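# Tuck chair under desk and park cart in yellow bay

## Task

Slide the office chair fully beneath the desk so that it finishes upright and level with every wheel on the floor; roll the utility cart into the yellow-taped bay so that all four wheels sit inside the tape and none rests on it; keep the desk roughly where it started, with its load still aboard and nothing overhanging its edges; the robot must not tip over or finish leaning, or the task fails; at the end release everything and back the robot away.

## Robot and tools

ROBOT. A TidyBot++: a mobile base 0.54 m long, 0.50 m wide and 0.38 m tall on four powered casters, carrying one seven-joint arm with a two-finger gripper. The shoulder sits 0.12 m ahead of base centre at 0.68 m height. Segments: upper arm 0.42 m, forearm 0.31 m, hand 0.31 m to the hand point. Cameras: base_camera (fixed, front, 644x364) and wrist_camera (fisheye, 644x476, looks along the hand). The arm begins folded with the hand aiming down, poking up to 0.08 m ahead of the base.

FRAMES. Base frame: origin on the floor below base centre, x ahead, y to the left, z up, metres. Odometry frame: where the base frame was when the scene began. hand_pose is the point between the finger pads, in the base frame; its z axis runs out along the fingers and the fingers close along its y axis.

move. One action per call. Keys that move things:
- base: object of relative offsets from where the base is when the command starts, along the base's own axes at that moment. translate_m (metres, forward positive, -2 to 2), strafe_m (metres, left positive, -2 to 2), rotate_rad (radians, counter-clockwise from above positive, -6.3 to 6.3). Translate and strafe together drive one straight line.
- joints: object of absolute targets by name: joint_1_rad to joint_7_rad in radians, gripper_pos from 0 (open, about 85 mm gap) to 1 (closed). joint_2_rad limit ±2.249, joint_4_rad ±2.579, joint_6_rad ±2.099; the others are unlimited and take the shorter way round, so for big turns send steps under half a turn. joint_1_rad positive turns the arm clockwise seen from above, the reverse of rotate_rad. If target is present, joints may contain only gripper_pos.
- target: one flat list of 7 numbers, an absolute hand pose in the base frame: x, y, z in metres, then quaternion qw, qx, qy, qz, matching hand_pose. The controller chooses the joint angles and may swing the elbow.
- speeds: optional caps for this action only: translate_m and strafe_m 0.05 to 0.5 m/s (give just one of them for a combined drive), rotate_rad 0.1 to 1.57 rad/s.
- cameras: list of base_camera, wrist_camera or all; [] for none. blocking: true (default) waits until everything is at rest; false returns in about 0.5 s while motion continues. A later move overrides only the parts it names. A move with no action just reports state and images.

wait(seconds 0 to 10, cameras) lets time pass and reports. stop(cameras) brakes all running motions. zoom_image(camera, region [x0, y0, x1, y1] in pixels, at most 504x504) enlarges part of the latest image. read_manual gives licence text only. finished_scene(scene) ends the current scene, given its number; do it only once the goal holds with the robot released and away.

RESULTS. base_status, joint_status and hand_status: done, moving, off_target (stopped short and may still be straining), stopped, contact_stop or time_out (something external halted it; later calls in the reply are skipped), not_followed (arm targets withheld; "joint command not followed" or "pose unreachable" with a cause), torque_fault, limit_stop_at_motor_heat. Base "done" only means the wheels turned enough; slip or a blockage may leave it short. base_odometry: x, y, heading (rad, -3.142 to 3.142), from wheel counts only. base_tilt: degrees forward and right. motor_effort: percent of each motor's maximum, peak in brackets. hand_target: where the hand would sit if the joints reached their targets. on_its_own: things the robot did unbidden. "pictures" lists image order. ARM HIT, MOTOR HOT and OVER-TEMPERATURE FAULT lines warn of collisions with the robot itself or overheating.

ACCURACY. Hand moves usually finish within about 3 cm; correct by adding (wanted minus measured) to the last target's x, y, z. To keep the hand still, resend hand_target, not hand_pose. A load makes the arm sag; do not command a joint to its current reading while holding something. A hand aiming down can rise to roughly 0.94 m only near the base. Closed fingertips reach about 20 mm beyond the hand point.

CAUTIONS. The arm does not avoid obstacles and keeps pressing if blocked; nothing stops it hitting the base. Driving or turning while the arm is snagged above about 0.6 m, pushing sideways with a raised hand, or reaching far out over nearby furniture can tip the robot; retreating or withdrawing the arm rights it. A blocked base pushes hard until it times out. Torque sensor limits are 104.5 N m for joints 1 to 4 and 51.3 N m for 5 to 7; exceeding one freezes the arm for 10 s. Avoid dropping or releasing moving objects, slamming, hard impacts, heavy shoves, and gripping, twisting or pulling so hard that the gripper is overloaded. Brief external tugs on held parts or nudges on loose items can happen. Push the chair and cart gently at low speed, watch tilt and effort, then open the gripper and drive clear.

Each tool is called after "Call:" by a JSON object that holds its "op" and its "data", one argument or row to a line.

## Session

Call:
{"op": "move", "data": {

}}

Call:
{"op": "move", "data": {
  "base": {"rotate_rad":1.0},
  "cameras": ["base_camera"]
}}

Call:
{"op": "move", "data": {
  "base": {"rotate_rad":1.0},
  "cameras": ["base_camera"]
}}

Call:
{"op": "move", "data": {
  "base": {"rotate_rad":1.0},
  "cameras": ["base_camera"]
}}

Call:
{"op": "move", "data": {
  "base": {"rotate_rad":1.0},
  "cameras": ["base_camera"]
}}

Call:
{"op": "move", "data": {
  "base": {"rotate_rad":1.1},
  "cameras": ["base_camera"]
}}

Scene clock: 0.00 s.
base_odometry: x=+0.000 y=+0.000 heading=+0.000
base_tilt: forward=-0.1 right=+0.5
base_status: not commanded
joint_positions: joint_1_rad=+0.019 joint_2_rad=-0.347 joint_3_rad=+3.163 joint_4_rad=-2.534 joint_5_rad=+0.039 joint_6_rad=-0.909 joint_7_rad=+1.553 gripper_pos=+0.000
joint_status: not commanded
motor_effort: joint_1_rad=+0 joint_2_rad=-1 joint_3_rad=+0 joint_4_rad=+14 joint_5_rad=+0 joint_6_rad=+0 joint_7_rad=+1
hand_pose: x=+0.2468 y=-0.0124 z=+0.5852 quat_wxyz=(+0.012, +1.000, -0.017, +0.023) (m; base frame)
hand_target: x=+0.2479 y=-0.0124 z=+0.5857 quat_wxyz=(+0.012, +0.999, -0.017, +0.024) (m; base frame)
hand_status: not commanded
pictures: base_camera, wrist_camera

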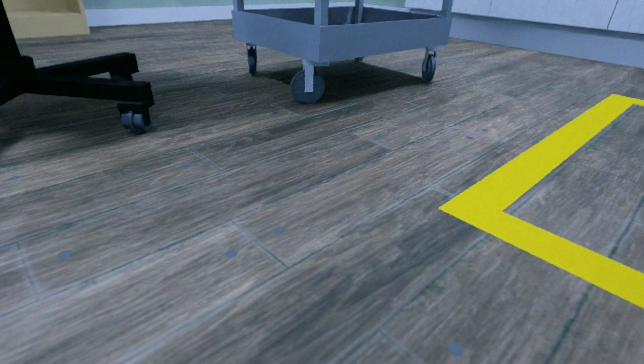

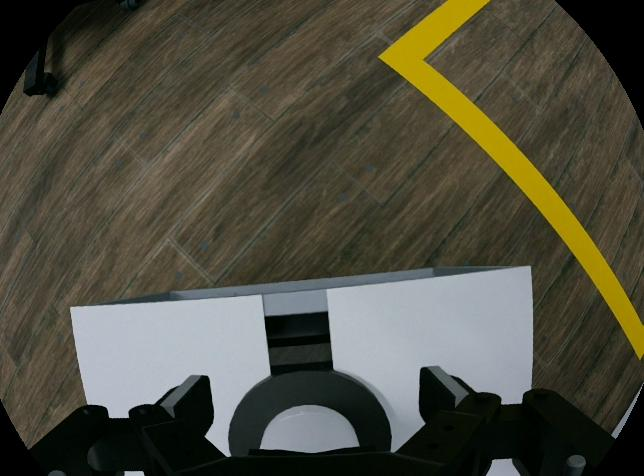

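Scene clock: 1.97 s.
move: done
base_odometry: x=+0.000 y=+0.000 heading=+0.999
base_tilt: forward=-0.1 right=+0.4
base_status: done
joint_positions: joint_1_rad=+0.019 joint_2_rad=-0.347 joint_3_rad=+3.163 joint_4_rad=-2.534 joint_5_rad=+0.039 joint_6_rad=-0.909 joint_7_rad=+1.553 gripper_pos=+0.000
joint_status: not commanded
motor_effort: joint_1_rad=+0(1) joint_2_rad=-1(2) joint_3_rad=+0(1) joint_4_rad=+14(15) joint_5_rad=+0(1) joint_6_rad=+0(1) joint_7_rad=+0(1)
hand_pose: x=+0.2468 y=-0.0124 z=+0.5852 quat_wxyz=(+0.012, +1.000, -0.017, +0.023) (m; base frame)
hand_target: x=+0.2479 y=-0.0124 z=+0.5857 quat_wxyz=(+0.012, +0.999, -0.017, +0.024) (m; base frame)
hand_status: not commanded
pictures: base_camera

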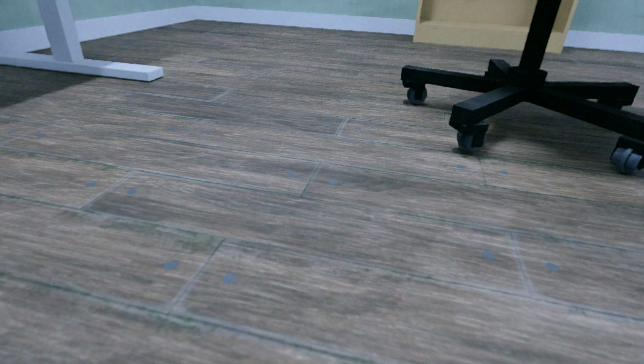

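Scene clock: 3.83 s.
move: done
base_odometry: x=+0.000 y=+0.000 heading=+1.998
base_tilt: forward=-0.1 right=+0.5
base_status: done
joint_positions: joint_1_rad=+0.019 joint_2_rad=-0.347 joint_3_rad=+3.163 joint_4_rad=-2.534 joint_5_rad=+0.039 joint_6_rad=-0.909 joint_7_rad=+1.553 gripper_pos=+0.000
joint_status: not commanded
motor_effort: joint_1_rad=+0(1) joint_2_rad=-1(2) joint_3_rad=+0(1) joint_4_rad=+14(14) joint_5_rad=+0(1) joint_6_rad=+0(1) joint_7_rad=+0(1)
hand_pose: x=+0.2468 y=-0.0124 z=+0.5852 quat_wxyz=(+0.012, +1.000, -0.017, +0.023) (m; base frame)
hand_target: x=+0.2479 y=-0.0124 z=+0.5857 quat_wxyz=(+0.012, +0.999, -0.017, +0.024) (m; base frame)
hand_status: not commanded
pictures: base_camera

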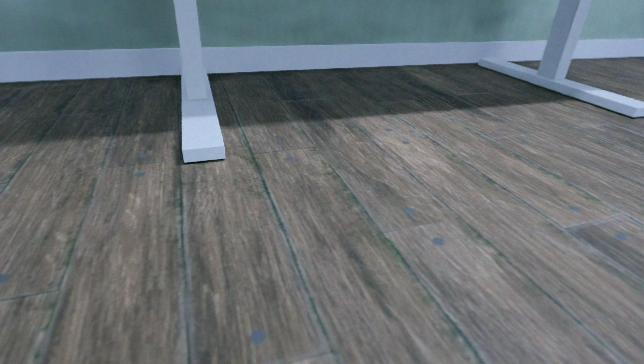

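Scene clock: 5.70 s.
move: done
base_odometry: x=+0.000 y=+0.000 heading=+2.997
base_tilt: forward=-0.2 right=+0.5
base_status: done
joint_positions: joint_1_rad=+0.019 joint_2_rad=-0.347 joint_3_rad=+3.163 joint_4_rad=-2.534 joint_5_rad=+0.039 joint_6_rad=-0.909 joint_7_rad=+1.553 gripper_pos=+0.000
joint_status: not commanded
motor_effort: joint_1_rad=+0(1) joint_2_rad=-1(2) joint_3_rad=+1(1) joint_4_rad=+14(14) joint_5_rad=+0(1) joint_6_rad=+1(1) joint_7_rad=+0(1)
hand_pose: x=+0.2468 y=-0.0124 z=+0.5852 quat_wxyz=(+0.012, +1.000, -0.017, +0.023) (m; base frame)
hand_target: x=+0.2479 y=-0.0124 z=+0.5857 quat_wxyz=(+0.012, +0.999, -0.017, +0.024) (m; base frame)
hand_status: not commanded
pictures: base_camera

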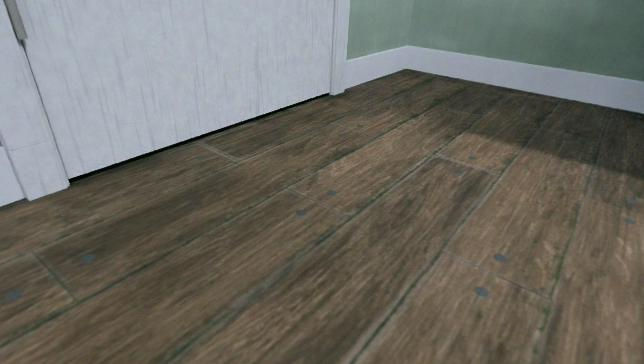

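Scene clock: 7.57 s.
move: done
base_odometry: x=+0.000 y=+0.000 heading=-2.287
base_tilt: forward=-0.1 right=+0.5
base_status: done
joint_positions: joint_1_rad=+0.019 joint_2_rad=-0.347 joint_3_rad=+3.163 joint_4_rad=-2.534 joint_5_rad=+0.039 joint_6_rad=-0.909 joint_7_rad=+1.553 gripper_pos=+0.000
joint_status: not commanded
motor_effort: joint_1_rad=+0(1) joint_2_rad=-1(2) joint_3_rad=+0(1) joint_4_rad=+14(14) joint_5_rad=+0(1) joint_6_rad=+0(1) joint_7_rad=+0(1)
hand_pose: x=+0.2468 y=-0.0124 z=+0.5852 quat_wxyz=(+0.012, +1.000, -0.017, +0.023) (m; base frame)
hand_target: x=+0.2479 y=-0.0124 z=+0.5857 quat_wxyz=(+0.012, +0.999, -0.017, +0.024) (m; base frame)
hand_status: not commanded
pictures: base_camera

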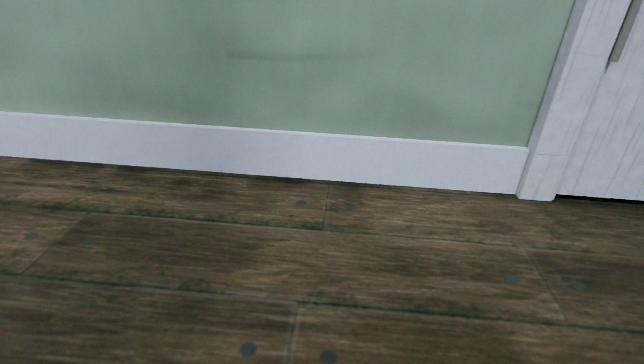

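Scene clock: 9.53 s.
move: done
base_odometry: x=+0.000 y=+0.000 heading=-1.188
base_tilt: forward=-0.1 right=+0.4
base_status: done
joint_positions: joint_1_rad=+0.019 joint_2_rad=-0.347 joint_3_rad=+3.163 joint_4_rad=-2.534 joint_5_rad=+0.039 joint_6_rad=-0.909 joint_7_rad=+1.553 gripper_pos=+0.000
joint_status: not commanded
motor_effort: joint_1_rad=+0(1) joint_2_rad=-1(2) joint_3_rad=-1(1) joint_4_rad=+14(14) joint_5_rad=+0(1) joint_6_rad=+1(1) joint_7_rad=+0(1)
hand_pose: x=+0.2468 y=-0.0124 z=+0.5852 quat_wxyz=(+0.012, +1.000, -0.017, +0.023) (m; base frame)
hand_target: x=+0.2479 y=-0.0124 z=+0.5857 quat_wxyz=(+0.012, +0.999, -0.017, +0.024) (m; base frame)
hand_status: not commanded
pictures: base_camera

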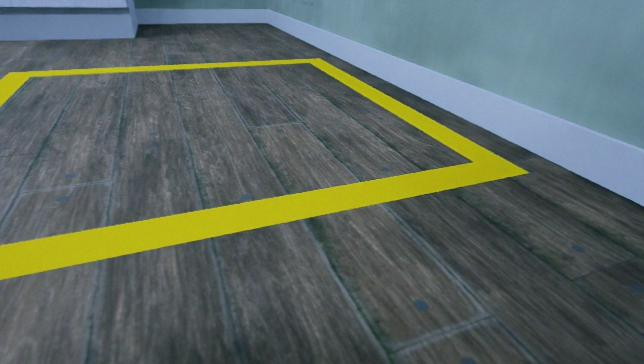

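Call:
{"op": "move", "data": {
  "base": {"rotate_rad":1.488},
  "joints": {"joint_6_rad":0.3}
}}

Call:
{"op": "move", "data": {
  "base": {"rotate_rad":0.7}
}}

Call:
{"op": "move", "data": {
  "base": {"rotate_rad":0.9}
}}

Scene clock: 61.97 s.
move: done
base_odometry: x=+0.000 y=+0.000 heading=+0.299
base_tilt: forward=-0.2 right=+0.4
base_status: done
joint_positions: joint_1_rad=+0.019 joint_2_rad=-0.347 joint_3_rad=+3.163 joint_4_rad=-2.534 joint_5_rad=+0.039 joint_6_rad=+0.254 joint_7_rad=+1.553 gripper_pos=+0.000
joint_status: all done
motor_effort: joint_1_rad=+0(1) joint_2_rad=-5(7) joint_3_rad=+0(1) joint_4_rad=+19(19) joint_5_rad=+0(1) joint_6_rad=+8(8) joint_7_rad=+1(1)
hand_pose: x=+0.5237 y=-0.0120 z=+0.7859 quat_wxyz=(+0.010, +0.823, -0.007, +0.568) (m; base frame)
hand_target: x=+0.5290 y=-0.0120 z=+0.8006 quat_wxyz=(+0.010, +0.809, -0.007, +0.588) (m; base frame)
hand_status: not commanded
pictures: base_camera, wrist_camera

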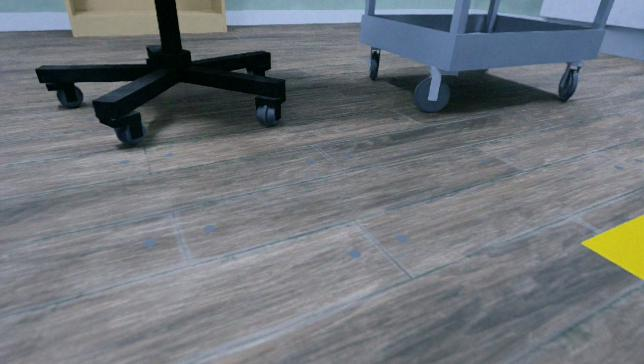

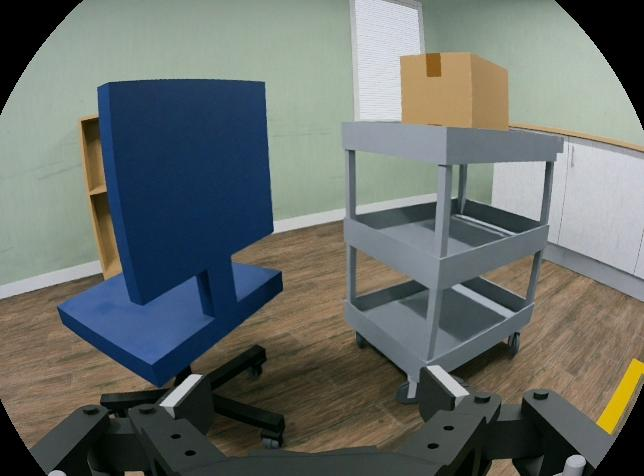

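Scene clock: 63.60 s.
move: done
base_odometry: x=+0.000 y=+0.000 heading=+0.998
base_tilt: forward=-0.1 right=+0.5
base_status: done
joint_positions: joint_1_rad=+0.019 joint_2_rad=-0.347 joint_3_rad=+3.162 joint_4_rad=-2.534 joint_5_rad=+0.039 joint_6_rad=+0.254 joint_7_rad=+1.553 gripper_pos=+0.000
joint_status: not commanded
motor_effort: joint_1_rad=+0(1) joint_2_rad=-6(7) joint_3_rad=+0(2) joint_4_rad=+19(19) joint_5_rad=+0(1) joint_6_rad=+8(8) joint_7_rad=+0(1)
hand_pose: x=+0.5237 y=-0.0119 z=+0.7860 quat_wxyz=(+0.010, +0.823, -0.007, +0.568) (m; base frame)
hand_target: x=+0.5290 y=-0.0120 z=+0.8006 quat_wxyz=(+0.010, +0.809, -0.007, +0.588) (m; base frame)
hand_status: not commanded
pictures: base_camera, wrist_camera

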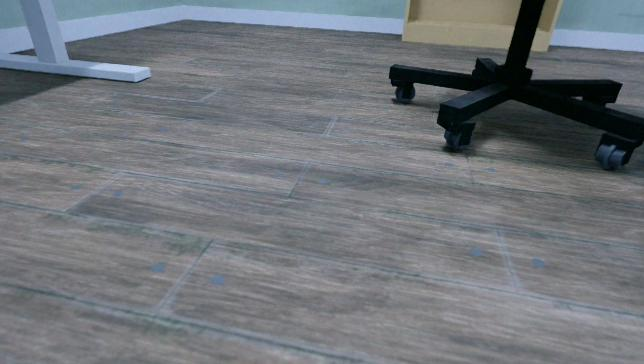

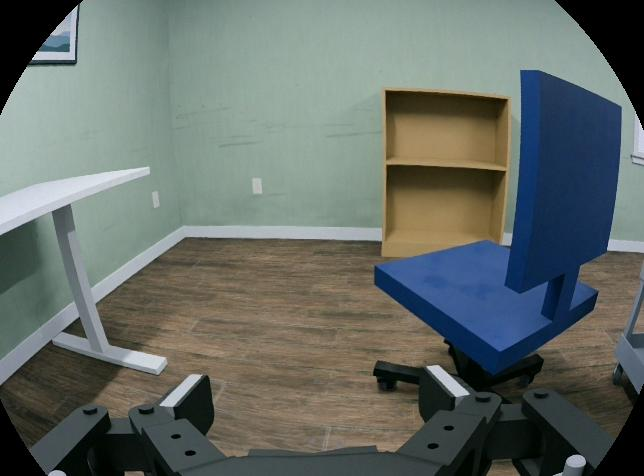

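Scene clock: 65.40 s.
move: done
base_odometry: x=+0.000 y=+0.000 heading=+1.897
base_tilt: forward=+0.0 right=+0.5
base_status: done
joint_positions: joint_1_rad=+0.019 joint_2_rad=-0.347 joint_3_rad=+3.162 joint_4_rad=-2.534 joint_5_rad=+0.039 joint_6_rad=+0.254 joint_7_rad=+1.553 gripper_pos=+0.000
joint_status: not commanded
motor_effort: joint_1_rad=+0(1) joint_2_rad=-6(7) joint_3_rad=+0(2) joint_4_rad=+19(19) joint_5_rad=+0(1) joint_6_rad=+8(9) joint_7_rad=+1(1)
hand_pose: x=+0.5237 y=-0.0118 z=+0.7861 quat_wxyz=(+0.010, +0.823, -0.007, +0.569) (m; base frame)
hand_target: x=+0.5290 y=-0.0120 z=+0.8006 quat_wxyz=(+0.010, +0.809, -0.007, +0.588) (m; base frame)
hand_status: not commanded
pictures: base_camera, wrist_camera

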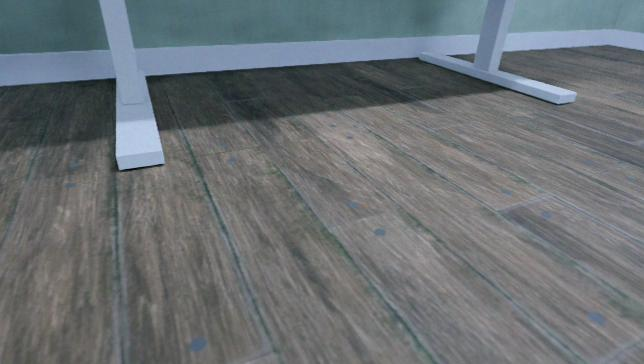

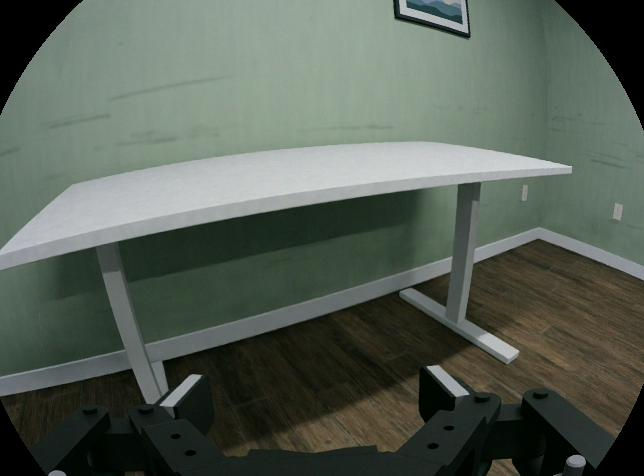

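Call:
{"op": "move", "data": {
  "base": {"rotate_rad":2.03},
  "joints": {"joint_6_rad":-0.909},
  "cameras": []
}}

Call:
{"op": "move", "data": {
  "base": {"strafe_m":-0.43},
  "cameras": []
}}

Call:
{"op": "move", "data": {
  "base": {"translate_m":-1.9}
}}

Call:
{"op": "move", "data": {
  "joints": {"joint_1_rad":1.57,"joint_6_rad":0.2}
}}

Scene clock: 108.10 s.
move: done
base_odometry: x=+0.000 y=+0.000 heading=-2.357
base_tilt: forward=-0.1 right=+0.4
base_status: done
joint_positions: joint_1_rad=+0.019 joint_2_rad=-0.347 joint_3_rad=+3.162 joint_4_rad=-2.534 joint_5_rad=+0.039 joint_6_rad=-0.868 joint_7_rad=+1.553 gripper_pos=+0.000
joint_status: all done
motor_effort: joint_1_rad=+0(1) joint_2_rad=-1(6) joint_3_rad=+0(1) joint_4_rad=+14(19) joint_5_rad=+0(1) joint_6_rad=+1(8) joint_7_rad=+1(1)
hand_pose: x=+0.2595 y=-0.0125 z=+0.5860 quat_wxyz=(+0.012, +0.999, -0.016, +0.043) (m; base frame)
hand_target: x=+0.2478 y=-0.0124 z=+0.5857 quat_wxyz=(+0.012, +0.999, -0.017, +0.024) (m; base frame)
hand_status: not commanded
pictures: none
No camera images: "cameras" was empty.

Scene clock: 110.03 s.
move: done
base_odometry: x=-0.304 y=+0.304 heading=-2.356
base_tilt: forward=-0.1 right=+0.5
base_status: done
joint_positions: joint_1_rad=+0.019 joint_2_rad=-0.347 joint_3_rad=+3.162 joint_4_rad=-2.534 joint_5_rad=+0.039 joint_6_rad=-0.869 joint_7_rad=+1.553 gripper_pos=+0.000
joint_status: not commanded
motor_effort: joint_1_rad=+0(1) joint_2_rad=-1(3) joint_3_rad=+0(2) joint_4_rad=+14(15) joint_5_rad=+0(1) joint_6_rad=+1(1) joint_7_rad=+1(1)
hand_pose: x=+0.2593 y=-0.0125 z=+0.5860 quat_wxyz=(+0.012, +0.999, -0.016, +0.043) (m; base frame)
hand_target: x=+0.2478 y=-0.0124 z=+0.5857 quat_wxyz=(+0.012, +0.999, -0.017, +0.024) (m; base frame)
hand_status: not commanded
pictures: none
No camera images: "cameras" was empty.

Scene clock: 114.20 s.
move: done
base_odometry: x=+1.039 y=+1.648 heading=-2.356
base_tilt: forward=-0.1 right=+0.5
base_status: done
joint_positions: joint_1_rad=+0.019 joint_2_rad=-0.348 joint_3_rad=+3.162 joint_4_rad=-2.534 joint_5_rad=+0.039 joint_6_rad=-0.875 joint_7_rad=+1.553 gripper_pos=+0.000
joint_status: not commanded
motor_effort: joint_1_rad=+1(1) joint_2_rad=-1(4) joint_3_rad=+0(1) joint_4_rad=+14(16) joint_5_rad=+0(1) joint_6_rad=+1(2) joint_7_rad=+1(1)
hand_pose: x=+0.2573 y=-0.0125 z=+0.5859 quat_wxyz=(+0.012, +0.999, -0.016, +0.040) (m; base frame)
hand_target: x=+0.2478 y=-0.0124 z=+0.5857 quat_wxyz=(+0.012, +0.999, -0.017, +0.024) (m; base frame)
hand_status: not commanded
pictures: base_camera, wrist_camera

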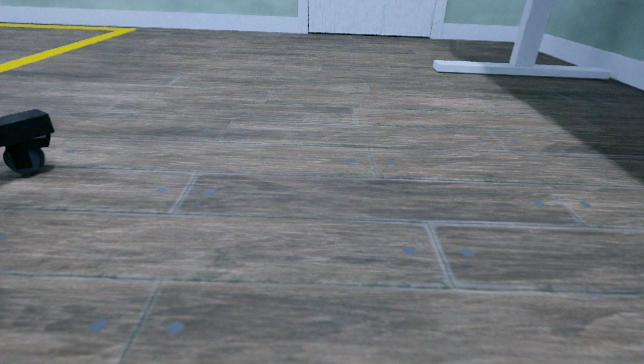

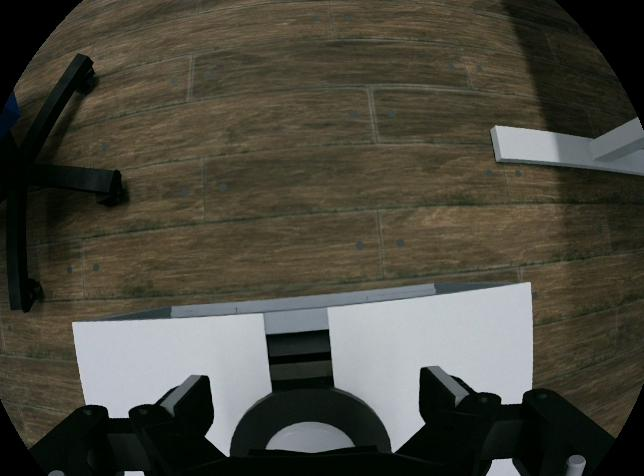

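Scene clock: 117.27 s.
move: done
base_odometry: x=+1.039 y=+1.648 heading=-2.356
base_tilt: forward=-0.1 right=+0.4
base_status: not commanded
joint_positions: joint_1_rad=+1.547 joint_2_rad=-0.348 joint_3_rad=+3.162 joint_4_rad=-2.534 joint_5_rad=+0.039 joint_6_rad=+0.151 joint_7_rad=+1.553 gripper_pos=+0.000
joint_status: all done
motor_effort: joint_1_rad=+0(1) joint_2_rad=-5(6) joint_3_rad=+0(1) joint_4_rad=+18(19) joint_5_rad=+0(1) joint_6_rad=+8(8) joint_7_rad=+1(1)
hand_pose: x=+0.1232 y=-0.3919 z=+0.7567 quat_wxyz=(+0.371, +0.609, -0.594, +0.372) (m; base frame)
hand_target: x=+0.1144 y=-0.3991 z=+0.7715 quat_wxyz=(+0.390, +0.592, -0.592, +0.383) (m; base frame)
hand_status: not commanded
pictures: base_camera, wrist_camera

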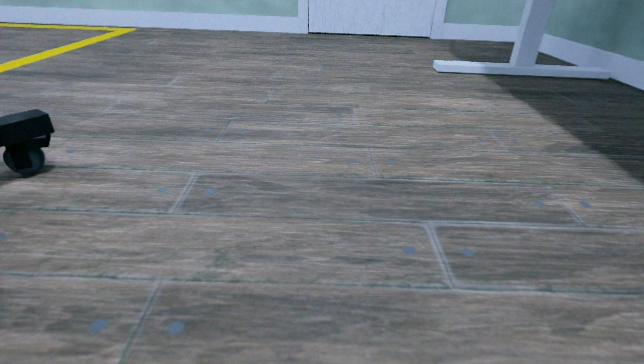

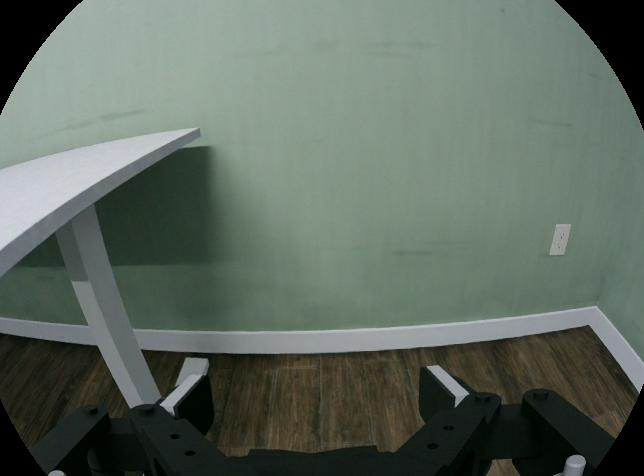

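Call:
{"op": "move", "data": {
  "joints": {"joint_1_rad":-1.0,"joint_6_rad":-0.1},
  "cameras": ["wrist_camera"]
}}

Call:
{"op": "move", "data": {
  "joints": {"joint_1_rad":-2.8,"joint_6_rad":0.1},
  "cameras": ["wrist_camera"]
}}

Scene clock: 131.10 s.
move: done
base_odometry: x=+1.039 y=+1.648 heading=-2.356
base_tilt: forward=-0.1 right=+0.4
base_status: not commanded
joint_positions: joint_1_rad=-0.977 joint_2_rad=-0.348 joint_3_rad=+3.162 joint_4_rad=-2.534 joint_5_rad=+0.039 joint_6_rad=-0.062 joint_7_rad=+1.553 gripper_pos=+0.000
joint_status: all done
motor_effort: joint_1_rad=+1(2) joint_2_rad=-5(7) joint_3_rad=+0(1) joint_4_rad=+18(19) joint_5_rad=+0(1) joint_6_rad=+6(9) joint_7_rad=+1(1)
hand_pose: x=+0.3236 y=+0.2915 z=+0.7009 quat_wxyz=(-0.197, +0.797, +0.422, +0.384) (m; base frame)
hand_target: x=+0.3136 y=+0.2903 z=+0.6929 quat_wxyz=(-0.193, +0.799, +0.434, +0.368) (m; base frame)
hand_status: not commanded
pictures: wrist_camera

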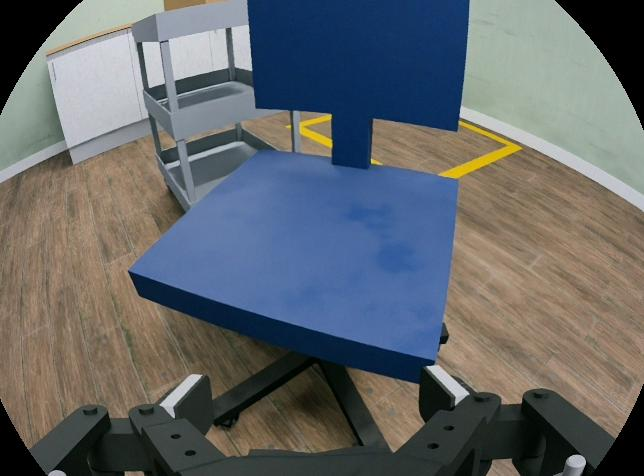

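Scene clock: 134.07 s.
move: done
base_odometry: x=+1.039 y=+1.648 heading=-2.356
base_tilt: forward=+0.0 right=+0.4
base_status: not commanded
joint_positions: joint_1_rad=-2.777 joint_2_rad=-0.348 joint_3_rad=+3.162 joint_4_rad=-2.534 joint_5_rad=+0.039 joint_6_rad=+0.052 joint_7_rad=+1.553 gripper_pos=+0.000
joint_status: all done
motor_effort: joint_1_rad=+0(2) joint_2_rad=-5(6) joint_3_rad=+0(1) joint_4_rad=+17(18) joint_5_rad=+0(1) joint_6_rad=+7(8) joint_7_rad=+1(1)
hand_pose: x=-0.2310 y=+0.1397 z=+0.7299 quat_wxyz=(-0.474, +0.159, +0.861, +0.093) (m; base frame)
hand_target: x=-0.2420 y=+0.1344 z=+0.7437 quat_wxyz=(-0.496, +0.147, +0.851, +0.091) (m; base frame)
hand_status: not commanded
pictures: wrist_camera

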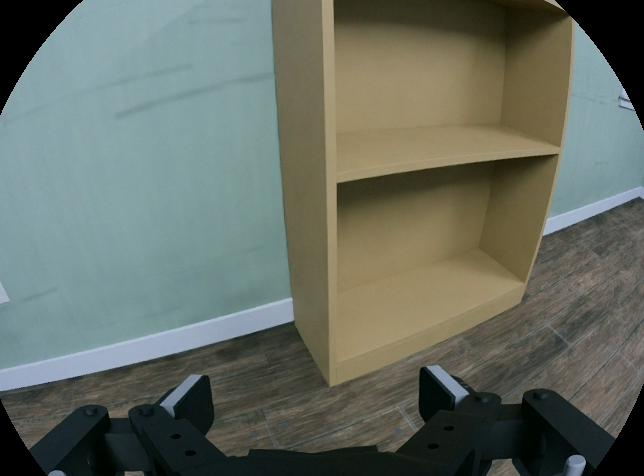

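Call:
{"op": "move", "data": {
  "base": {"translate_m":-0.14},
  "cameras": []
}}

Call:
{"op": "move", "data": {
  "base": {"strafe_m":0.67},
  "joints": {"joint_1_rad":0.0,"joint_6_rad":-0.3}
}}

Scene clock: 149.83 s.
move: done
base_odometry: x=+1.138 y=+1.748 heading=-2.355
base_tilt: forward=-0.1 right=+0.4
base_status: done
joint_positions: joint_1_rad=-2.778 joint_2_rad=-0.343 joint_3_rad=+3.162 joint_4_rad=-2.534 joint_5_rad=+0.039 joint_6_rad=+0.058 joint_7_rad=+1.553 gripper_pos=+0.000
joint_status: not commanded
motor_effort: joint_1_rad=+0(1) joint_2_rad=-5(9) joint_3_rad=+1(1) joint_4_rad=+18(20) joint_5_rad=+0(0) joint_6_rad=+8(8) joint_7_rad=+0(1)
hand_pose: x=-0.2323 y=+0.1397 z=+0.7298 quat_wxyz=(-0.474, +0.159, +0.861, +0.093) (m; base frame)
hand_target: x=-0.2420 y=+0.1344 z=+0.7437 quat_wxyz=(-0.496, +0.147, +0.851, +0.091) (m; base frame)
hand_status: not commanded
pictures: none
No camera images: "cameras" was empty.

Scene clock: 153.53 s.
move: done
base_odometry: x=+1.612 y=+1.274 heading=-2.355
base_tilt: forward=-0.1 right=+0.4
base_status: done
joint_positions: joint_1_rad=-0.023 joint_2_rad=-0.343 joint_3_rad=+3.162 joint_4_rad=-2.534 joint_5_rad=+0.039 joint_6_rad=-0.261 joint_7_rad=+1.553 gripper_pos=+0.000
joint_status: all done
motor_effort: joint_1_rad=+0(2) joint_2_rad=-5(7) joint_3_rad=+0(2) joint_4_rad=+17(19) joint_5_rad=+0(1) joint_6_rad=+5(8) joint_7_rad=+0(1)
hand_pose: x=+0.4317 y=-0.0005 z=+0.6553 quat_wxyz=(+0.004, +0.941, +0.008, +0.338) (m; base frame)
hand_target: x=+0.4232 y=-0.0081 z=+0.6502 quat_wxyz=(+0.008, +0.946, -0.003, +0.323) (m; base frame)
hand_status: not commanded
pictures: base_camera, wrist_camera

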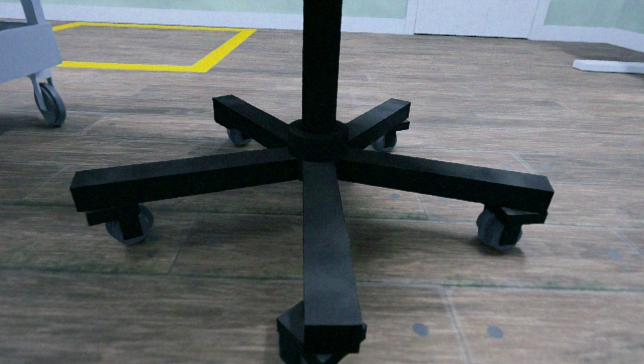

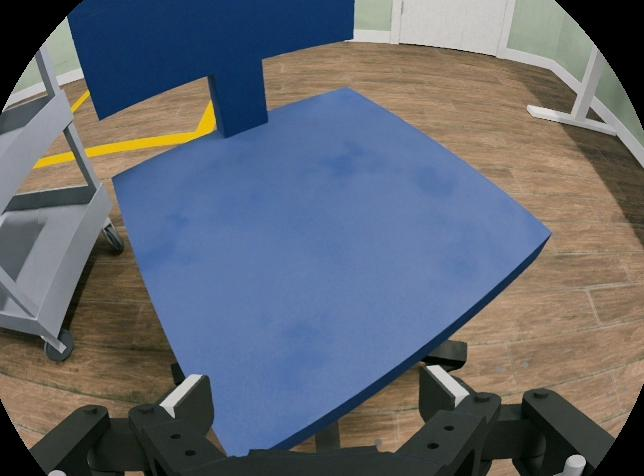

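Call:
{"op": "move", "data": {
  "joints": {"joint_6_rad":-0.8},
  "base": {"translate_m":0.5},
  "speeds": {"translate_m":0.15}
}}

Scene clock: 176.03 s.
move: done
base_odometry: x=+1.259 y=+0.920 heading=-2.355
base_tilt: forward=-0.1 right=+0.5
base_status: done
joint_positions: joint_1_rad=-0.023 joint_2_rad=-0.345 joint_3_rad=+3.162 joint_4_rad=-2.534 joint_5_rad=+0.039 joint_6_rad=-0.764 joint_7_rad=+1.553 gripper_pos=+0.000
joint_status: all done
motor_effort: joint_1_rad=+0(1) joint_2_rad=-1(6) joint_3_rad=+0(1) joint_4_rad=+15(18) joint_5_rad=+0(1) joint_6_rad=+1(6) joint_7_rad=+1(1)
hand_pose: x=+0.2916 y=-0.0057 z=+0.5900 quat_wxyz=(+0.010, +0.995, +0.005, +0.094) (m; base frame)
hand_target: x=+0.2818 y=-0.0099 z=+0.5892 quat_wxyz=(+0.011, +0.997, -0.007, +0.079) (m; base frame)
hand_status: not commanded
pictures: base_camera, wrist_camera

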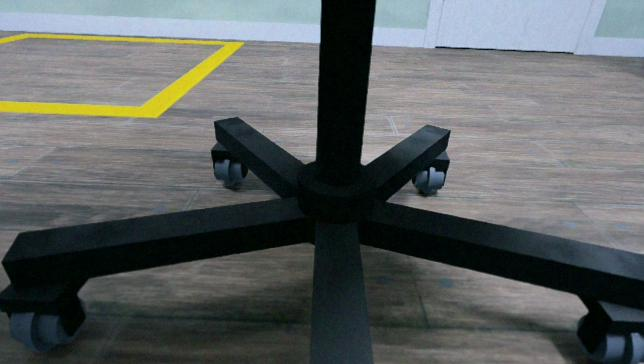

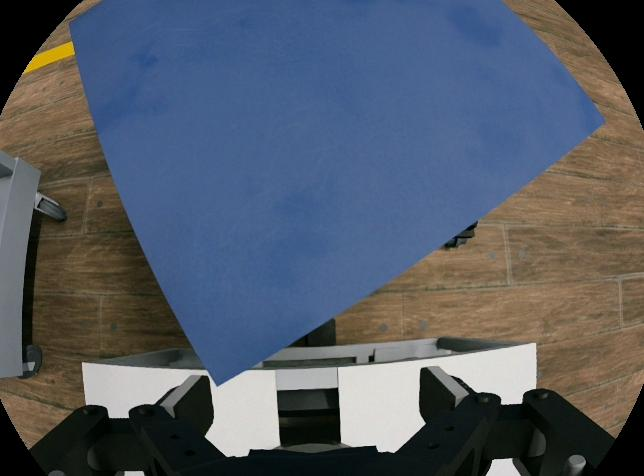

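Call:
{"op": "move", "data": {
  "base": {"translate_m":0.29},
  "speeds": {"translate_m":0.15},
  "cameras": []
}}

Call:
{"op": "move", "data": {
  "base": {"translate_m":-0.3},
  "joints": {"joint_6_rad":0.1}
}}

Call:
{"op": "move", "data": {
  "joints": {"joint_1_rad":0.9},
  "cameras": ["wrist_camera"]
}}

Scene clock: 185.93 s.
move: done
base_odometry: x=+1.054 y=+0.714 heading=-2.355
base_tilt: forward=+0.0 right=+0.5
base_status: done
joint_positions: joint_1_rad=-0.023 joint_2_rad=-0.346 joint_3_rad=+3.162 joint_4_rad=-2.534 joint_5_rad=+0.039 joint_6_rad=-0.768 joint_7_rad=+1.553 gripper_pos=+0.000
joint_status: not commanded
motor_effort: joint_1_rad=+0(1) joint_2_rad=-2(4) joint_3_rad=+0(1) joint_4_rad=+15(17) joint_5_rad=+0(1) joint_6_rad=+1(3) joint_7_rad=+1(1)
hand_pose: x=+0.2906 y=-0.0058 z=+0.5901 quat_wxyz=(+0.010, +0.996, +0.005, +0.093) (m; base frame)
hand_target: x=+0.2818 y=-0.0099 z=+0.5892 quat_wxyz=(+0.011, +0.997, -0.007, +0.079) (m; base frame)
hand_status: not commanded
pictures: none
No camera images: "cameras" was empty.

Scene clock: 187.67 s.
move: done
base_odometry: x=+1.266 y=+0.927 heading=-2.355
base_tilt: forward=-0.1 right=+0.4
base_status: done
joint_positions: joint_1_rad=-0.021 joint_2_rad=-0.354 joint_3_rad=+3.162 joint_4_rad=-2.534 joint_5_rad=+0.039 joint_6_rad=+0.055 joint_7_rad=+1.553 gripper_pos=+0.000
joint_status: all done
motor_effort: joint_1_rad=+0(1) joint_2_rad=-5(7) joint_3_rad=+0(1) joint_4_rad=+18(20) joint_5_rad=+0(1) joint_6_rad=+7(8) joint_7_rad=+0(1)
hand_pose: x=+0.4960 y=+0.0024 z=+0.7328 quat_wxyz=(+0.001, +0.874, +0.009, +0.487) (m; base frame)
hand_target: x=+0.5042 y=-0.0056 z=+0.7437 quat_wxyz=(+0.006, +0.863, -0.001, +0.504) (m; base frame)
hand_status: not commanded
pictures: base_camera, wrist_camera

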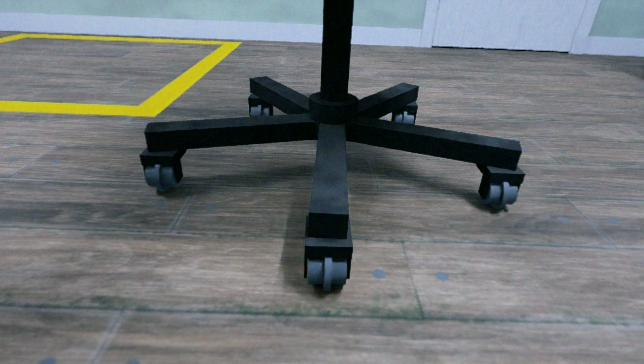

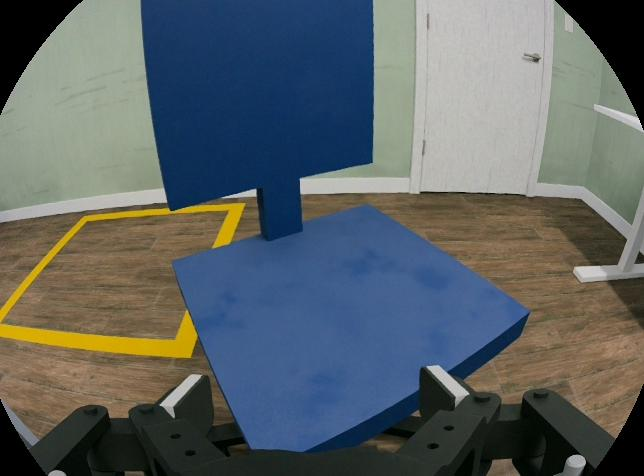

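Scene clock: 189.83 s.
move: done
base_odometry: x=+1.266 y=+0.927 heading=-2.355
base_tilt: forward=-0.1 right=+0.5
base_status: not commanded
joint_positions: joint_1_rad=+0.877 joint_2_rad=-0.354 joint_3_rad=+3.162 joint_4_rad=-2.534 joint_5_rad=+0.039 joint_6_rad=+0.055 joint_7_rad=+1.553 gripper_pos=+0.000
joint_status: all done
motor_effort: joint_1_rad=+0(2) joint_2_rad=-5(6) joint_3_rad=+0(1) joint_4_rad=+18(19) joint_5_rad=+0(1) joint_6_rad=+7(8) joint_7_rad=+0(1)
hand_pose: x=+0.3556 y=-0.2935 z=+0.7328 quat_wxyz=(+0.212, +0.791, -0.371, +0.438) (m; base frame)
hand_target: x=+0.3540 y=-0.3052 z=+0.7437 quat_wxyz=(+0.224, +0.777, -0.376, +0.452) (m; base frame)
hand_status: not commanded
pictures: wrist_camera

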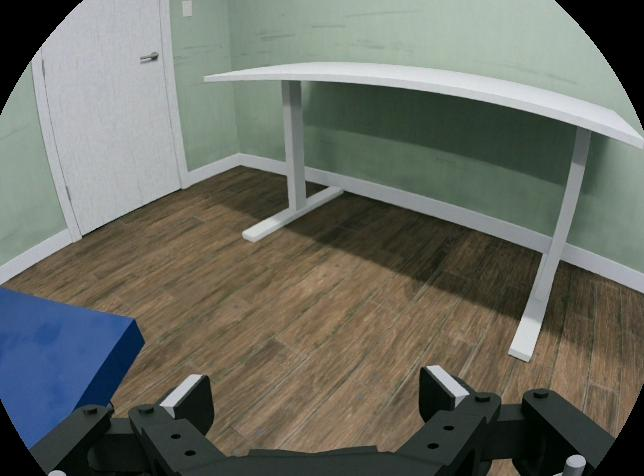

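Call:
{"op": "move", "data": {
  "base": {"translate_m":0.0,"strafe_m":0.0},
  "joints": {"joint_1_rad":0.0},
  "cameras": []
}}

Call:
{"op": "move", "data": {
  "base": {"translate_m":-0.4},
  "cameras": []
}}

Call:
{"op": "move", "data": {
  "base": {"strafe_m":0.86}
}}

Scene clock: 204.93 s.
move: done
base_odometry: x=+1.267 y=+0.927 heading=-2.356
base_tilt: forward=-0.1 right=+0.5
base_status: done
joint_positions: joint_1_rad=+0.023 joint_2_rad=-0.354 joint_3_rad=+3.162 joint_4_rad=-2.534 joint_5_rad=+0.039 joint_6_rad=+0.055 joint_7_rad=+1.553 gripper_pos=+0.000
joint_status: all done
motor_effort: joint_1_rad=+0(2) joint_2_rad=-5(6) joint_3_rad=+0(1) joint_4_rad=+19(19) joint_5_rad=+0(0) joint_6_rad=+7(8) joint_7_rad=+1(1)
hand_pose: x=+0.4957 y=-0.0144 z=+0.7328 quat_wxyz=(+0.011, +0.874, -0.011, +0.487) (m; base frame)
hand_target: x=+0.5042 y=-0.0057 z=+0.7437 quat_wxyz=(+0.006, +0.863, -0.001, +0.504) (m; base frame)
hand_status: not commanded
pictures: none
No camera images: "cameras" was empty.

Scene clock: 206.80 s.
move: done
base_odometry: x=+1.550 y=+1.210 heading=-2.356
base_tilt: forward=-0.1 right=+0.5
base_status: done
joint_positions: joint_1_rad=+0.023 joint_2_rad=-0.354 joint_3_rad=+3.162 joint_4_rad=-2.534 joint_5_rad=+0.039 joint_6_rad=+0.058 joint_7_rad=+1.553 gripper_pos=+0.000
joint_status: not commanded
motor_effort: joint_1_rad=+0(1) joint_2_rad=-6(8) joint_3_rad=+0(1) joint_4_rad=+18(20) joint_5_rad=+0(1) joint_6_rad=+7(8) joint_7_rad=+1(1)
hand_pose: x=+0.4961 y=-0.0143 z=+0.7336 quat_wxyz=(+0.011, +0.873, -0.010, +0.488) (m; base frame)
hand_target: x=+0.5042 y=-0.0057 z=+0.7437 quat_wxyz=(+0.006, +0.863, -0.001, +0.504) (m; base frame)
hand_status: not commanded
pictures: none
No camera images: "cameras" was empty.

Scene clock: 209.40 s.
move: done
base_odometry: x=+2.158 y=+0.602 heading=-2.356
base_tilt: forward=-0.1 right=+0.4
base_status: done
joint_positions: joint_1_rad=+0.021 joint_2_rad=-0.354 joint_3_rad=+3.163 joint_4_rad=-2.534 joint_5_rad=+0.039 joint_6_rad=+0.058 joint_7_rad=+1.553 gripper_pos=+0.000
joint_status: not commanded
motor_effort: joint_1_rad=+0(1) joint_2_rad=-5(6) joint_3_rad=+0(2) joint_4_rad=+19(19) joint_5_rad=+0(1) joint_6_rad=+8(8) joint_7_rad=+1(1)
hand_pose: x=+0.4962 y=-0.0136 z=+0.7336 quat_wxyz=(+0.011, +0.873, -0.010, +0.488) (m; base frame)
hand_target: x=+0.5042 y=-0.0057 z=+0.7437 quat_wxyz=(+0.006, +0.863, -0.001, +0.504) (m; base frame)
hand_status: not commanded
pictures: base_camera, wrist_camera

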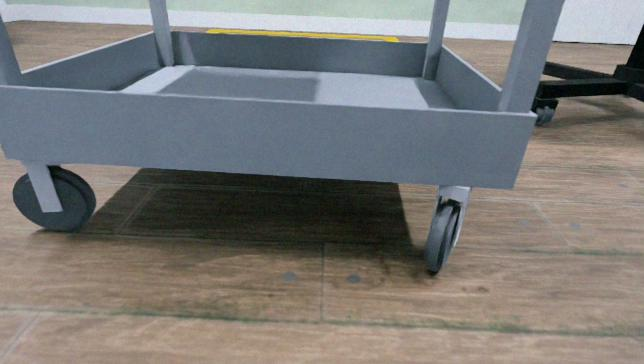

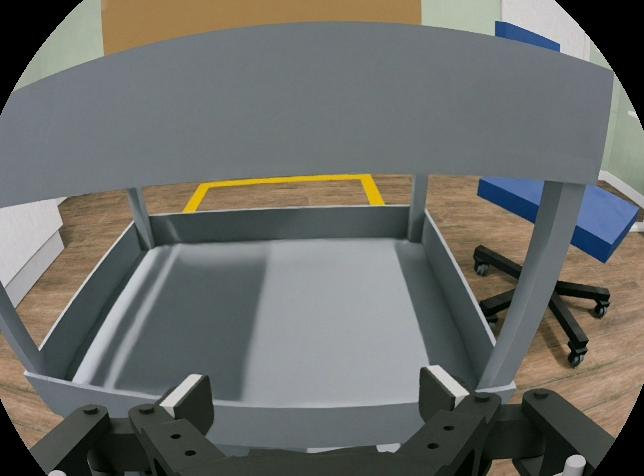

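Call:
{"op": "move", "data": {
  "base": {"strafe_m":0.11},
  "joints": {"joint_6_rad":-0.9},
  "cameras": []
}}

Call:
{"op": "move", "data": {
  "base": {"translate_m":0.5},
  "speeds": {"translate_m":0.12}
}}

Scene clock: 232.30 s.
move: done
base_odometry: x=+2.236 y=+0.524 heading=-2.355
base_tilt: forward=-0.1 right=+0.5
base_status: done
joint_positions: joint_1_rad=+0.020 joint_2_rad=-0.354 joint_3_rad=+3.162 joint_4_rad=-2.534 joint_5_rad=+0.039 joint_6_rad=-0.861 joint_7_rad=+1.553 gripper_pos=+0.000
joint_status: all done
motor_effort: joint_1_rad=+0(1) joint_2_rad=+0(6) joint_3_rad=+0(2) joint_4_rad=+14(19) joint_5_rad=+0(1) joint_6_rad=+1(8) joint_7_rad=+1(1)
hand_pose: x=+0.2620 y=-0.0127 z=+0.5869 quat_wxyz=(+0.012, +0.999, -0.017, +0.050) (m; base frame)
hand_target: x=+0.2509 y=-0.0100 z=+0.5859 quat_wxyz=(+0.012, +0.999, -0.007, +0.029) (m; base frame)
hand_status: not commanded
pictures: none
No camera images: "cameras" was empty.

Scene clock: 237.00 s.
move: done
base_odometry: x=+1.883 y=+0.170 heading=-2.355
base_tilt: forward=-0.1 right=+0.4
base_status: done
joint_positions: joint_1_rad=+0.019 joint_2_rad=-0.351 joint_3_rad=+3.162 joint_4_rad=-2.541 joint_5_rad=+0.039 joint_6_rad=-0.881 joint_7_rad=+1.553 gripper_pos=+0.000
joint_status: not commanded
motor_effort: joint_1_rad=+0(1) joint_2_rad=-1(4) joint_3_rad=+0(2) joint_4_rad=+14(20) joint_5_rad=+0(1) joint_6_rad=+1(5) joint_7_rad=+1(1)
hand_pose: x=+0.2521 y=-0.0124 z=+0.5840 quat_wxyz=(+0.012, +0.999, -0.017, +0.035) (m; base frame)
hand_target: x=+0.2509 y=-0.0100 z=+0.5859 quat_wxyz=(+0.012, +0.999, -0.007, +0.029) (m; base frame)
hand_status: not commanded
pictures: base_camera, wrist_camera

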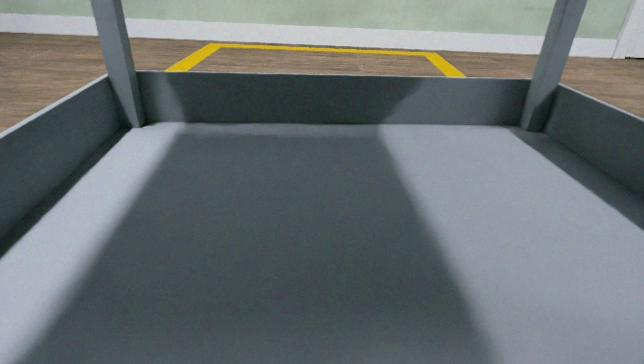

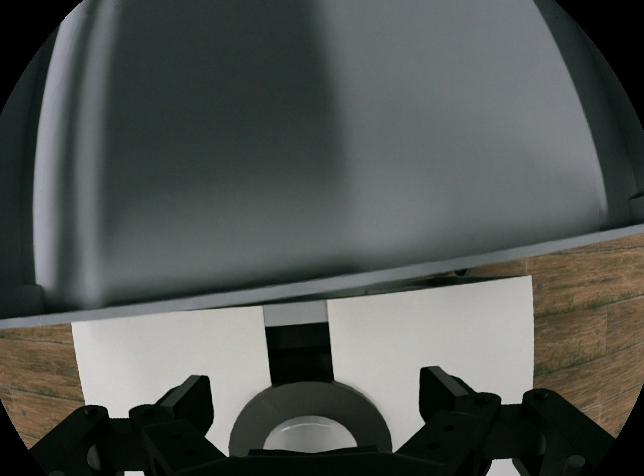

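Call:
{"op": "move", "data": {
  "base": {"translate_m":0.55},
  "speeds": {"translate_m":0.12}
}}

Scene clock: 247.80 s.
move: done
base_odometry: x=+1.494 y=-0.219 heading=-2.355
base_tilt: forward=-0.1 right=+0.4
base_status: done
joint_positions: joint_1_rad=+0.019 joint_2_rad=-0.349 joint_3_rad=+3.162 joint_4_rad=-2.543 joint_5_rad=+0.039 joint_6_rad=-0.885 joint_7_rad=+1.553 gripper_pos=+0.000
joint_status: not commanded
motor_effort: joint_1_rad=+0(1) joint_2_rad=-1(3) joint_3_rad=+0(1) joint_4_rad=+14(19) joint_5_rad=+0(1) joint_6_rad=+0(4) joint_7_rad=+1(1)
hand_pose: x=+0.2499 y=-0.0123 z=+0.5833 quat_wxyz=(+0.012, +0.999, -0.017, +0.031) (m; base frame)
hand_target: x=+0.2509 y=-0.0100 z=+0.5859 quat_wxyz=(+0.012, +0.999, -0.007, +0.029) (m; base frame)
hand_status: not commanded
pictures: base_camera, wrist_camera

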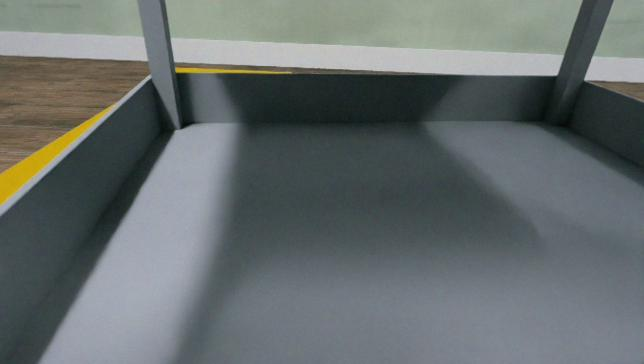

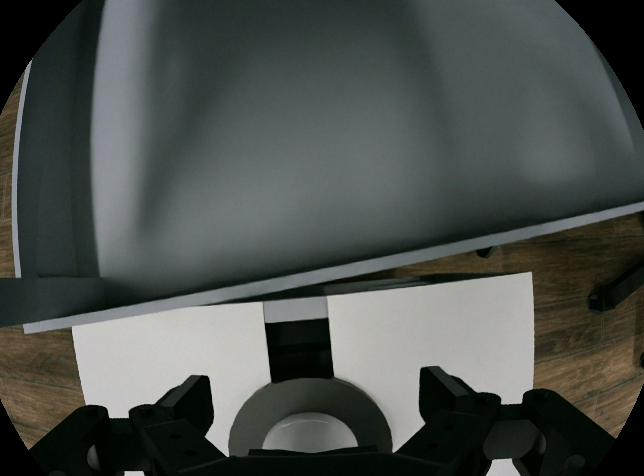

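Call:
{"op": "move", "data": {
  "base": {"translate_m":0.3,"strafe_m":0.06},
  "speeds": {"translate_m":0.12}
}}

Scene clock: 269.53 s.
move: done
base_odometry: x=+1.324 y=-0.474 heading=-2.355
base_tilt: forward=-0.1 right=+0.4
base_status: done
joint_positions: joint_1_rad=+0.019 joint_2_rad=-0.348 joint_3_rad=+3.162 joint_4_rad=-2.540 joint_5_rad=+0.039 joint_6_rad=-0.887 joint_7_rad=+1.553 gripper_pos=+0.000
joint_status: not commanded
motor_effort: joint_1_rad=+0(1) joint_2_rad=-1(3) joint_3_rad=+0(1) joint_4_rad=+14(18) joint_5_rad=+0(1) joint_6_rad=+0(2) joint_7_rad=+1(1)
hand_pose: x=+0.2505 y=-0.0123 z=+0.5838 quat_wxyz=(+0.012, +0.999, -0.016, +0.031) (m; base frame)
hand_target: x=+0.2509 y=-0.0100 z=+0.5859 quat_wxyz=(+0.012, +0.999, -0.007, +0.029) (m; base frame)
hand_status: not commanded
pictures: base_camera, wrist_camera

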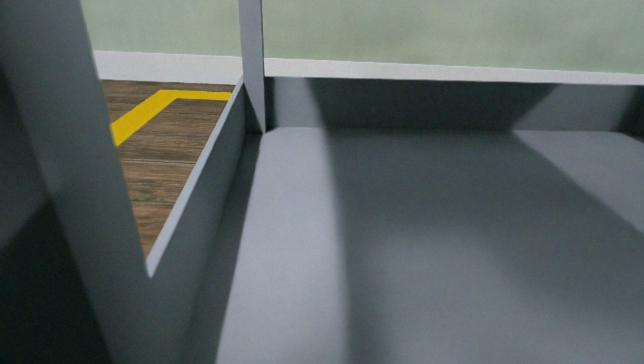

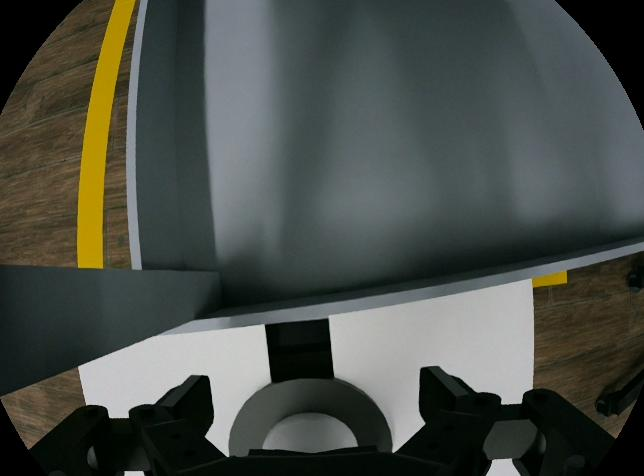

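Call:
{"op": "move", "data": {
  "base": {"translate_m":0.25},
  "speeds": {"translate_m":0.12},
  "cameras": []
}}

Call:
{"op": "move", "data": {
  "base": {"translate_m":-0.5},
  "joints": {"joint_6_rad":-0.1}
}}

Scene clock: 290.43 s.
move: done
base_odometry: x=+1.148 y=-0.651 heading=-2.356
base_tilt: forward=-0.1 right=+0.5
base_status: done
joint_positions: joint_1_rad=+0.019 joint_2_rad=-0.349 joint_3_rad=+3.170 joint_4_rad=-2.543 joint_5_rad=+0.039 joint_6_rad=-0.892 joint_7_rad=+1.553 gripper_pos=+0.000
joint_status: not commanded
motor_effort: joint_1_rad=-1(3) joint_2_rad=-1(4) joint_3_rad=-2(4) joint_4_rad=+14(20) joint_5_rad=-1(3) joint_6_rad=+0(4) joint_7_rad=+1(3)
hand_pose: x=+0.2477 y=-0.0129 z=+0.5831 quat_wxyz=(+0.011, +0.999, -0.020, +0.028) (m; base frame)
hand_target: x=+0.2509 y=-0.0100 z=+0.5859 quat_wxyz=(+0.012, +0.999, -0.007, +0.029) (m; base frame)
hand_status: not commanded
pictures: none
No camera images: "cameras" was empty.

Scene clock: 292.67 s.
move: done
base_odometry: x=+1.501 y=-0.297 heading=-2.356
base_tilt: forward=-0.1 right=+0.4
base_status: done
joint_positions: joint_1_rad=+0.016 joint_2_rad=-0.347 joint_3_rad=+3.167 joint_4_rad=-2.532 joint_5_rad=+0.038 joint_6_rad=-0.146 joint_7_rad=+1.553 gripper_pos=+0.000
joint_status: all done
motor_effort: joint_1_rad=+0(1) joint_2_rad=-5(20) joint_3_rad=+0(2) joint_4_rad=+17(33) joint_5_rad=+0(2) joint_6_rad=+6(12) joint_7_rad=+1(2)
hand_pose: x=+0.4585 y=-0.0140 z=+0.6819 quat_wxyz=(+0.010, +0.919, -0.012, +0.394) (m; base frame)
hand_target: x=+0.4684 y=-0.0070 z=+0.6929 quat_wxyz=(+0.007, +0.910, -0.002, +0.416) (m; base frame)
hand_status: not commanded
pictures: base_camera, wrist_camera

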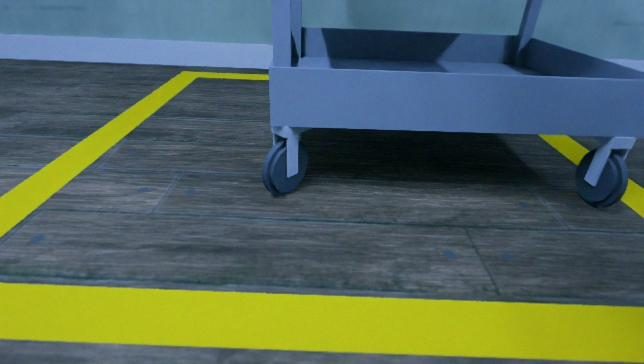

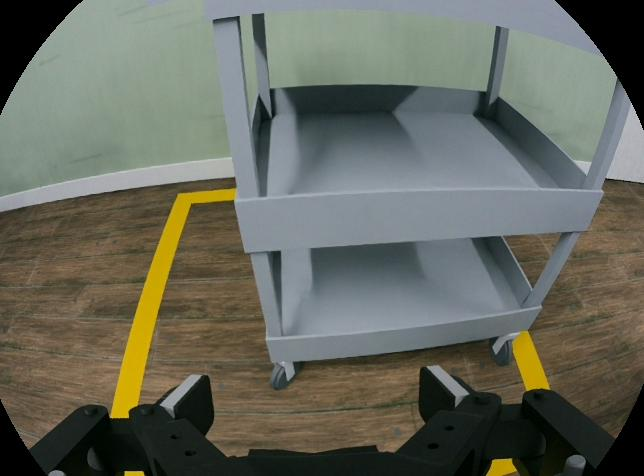

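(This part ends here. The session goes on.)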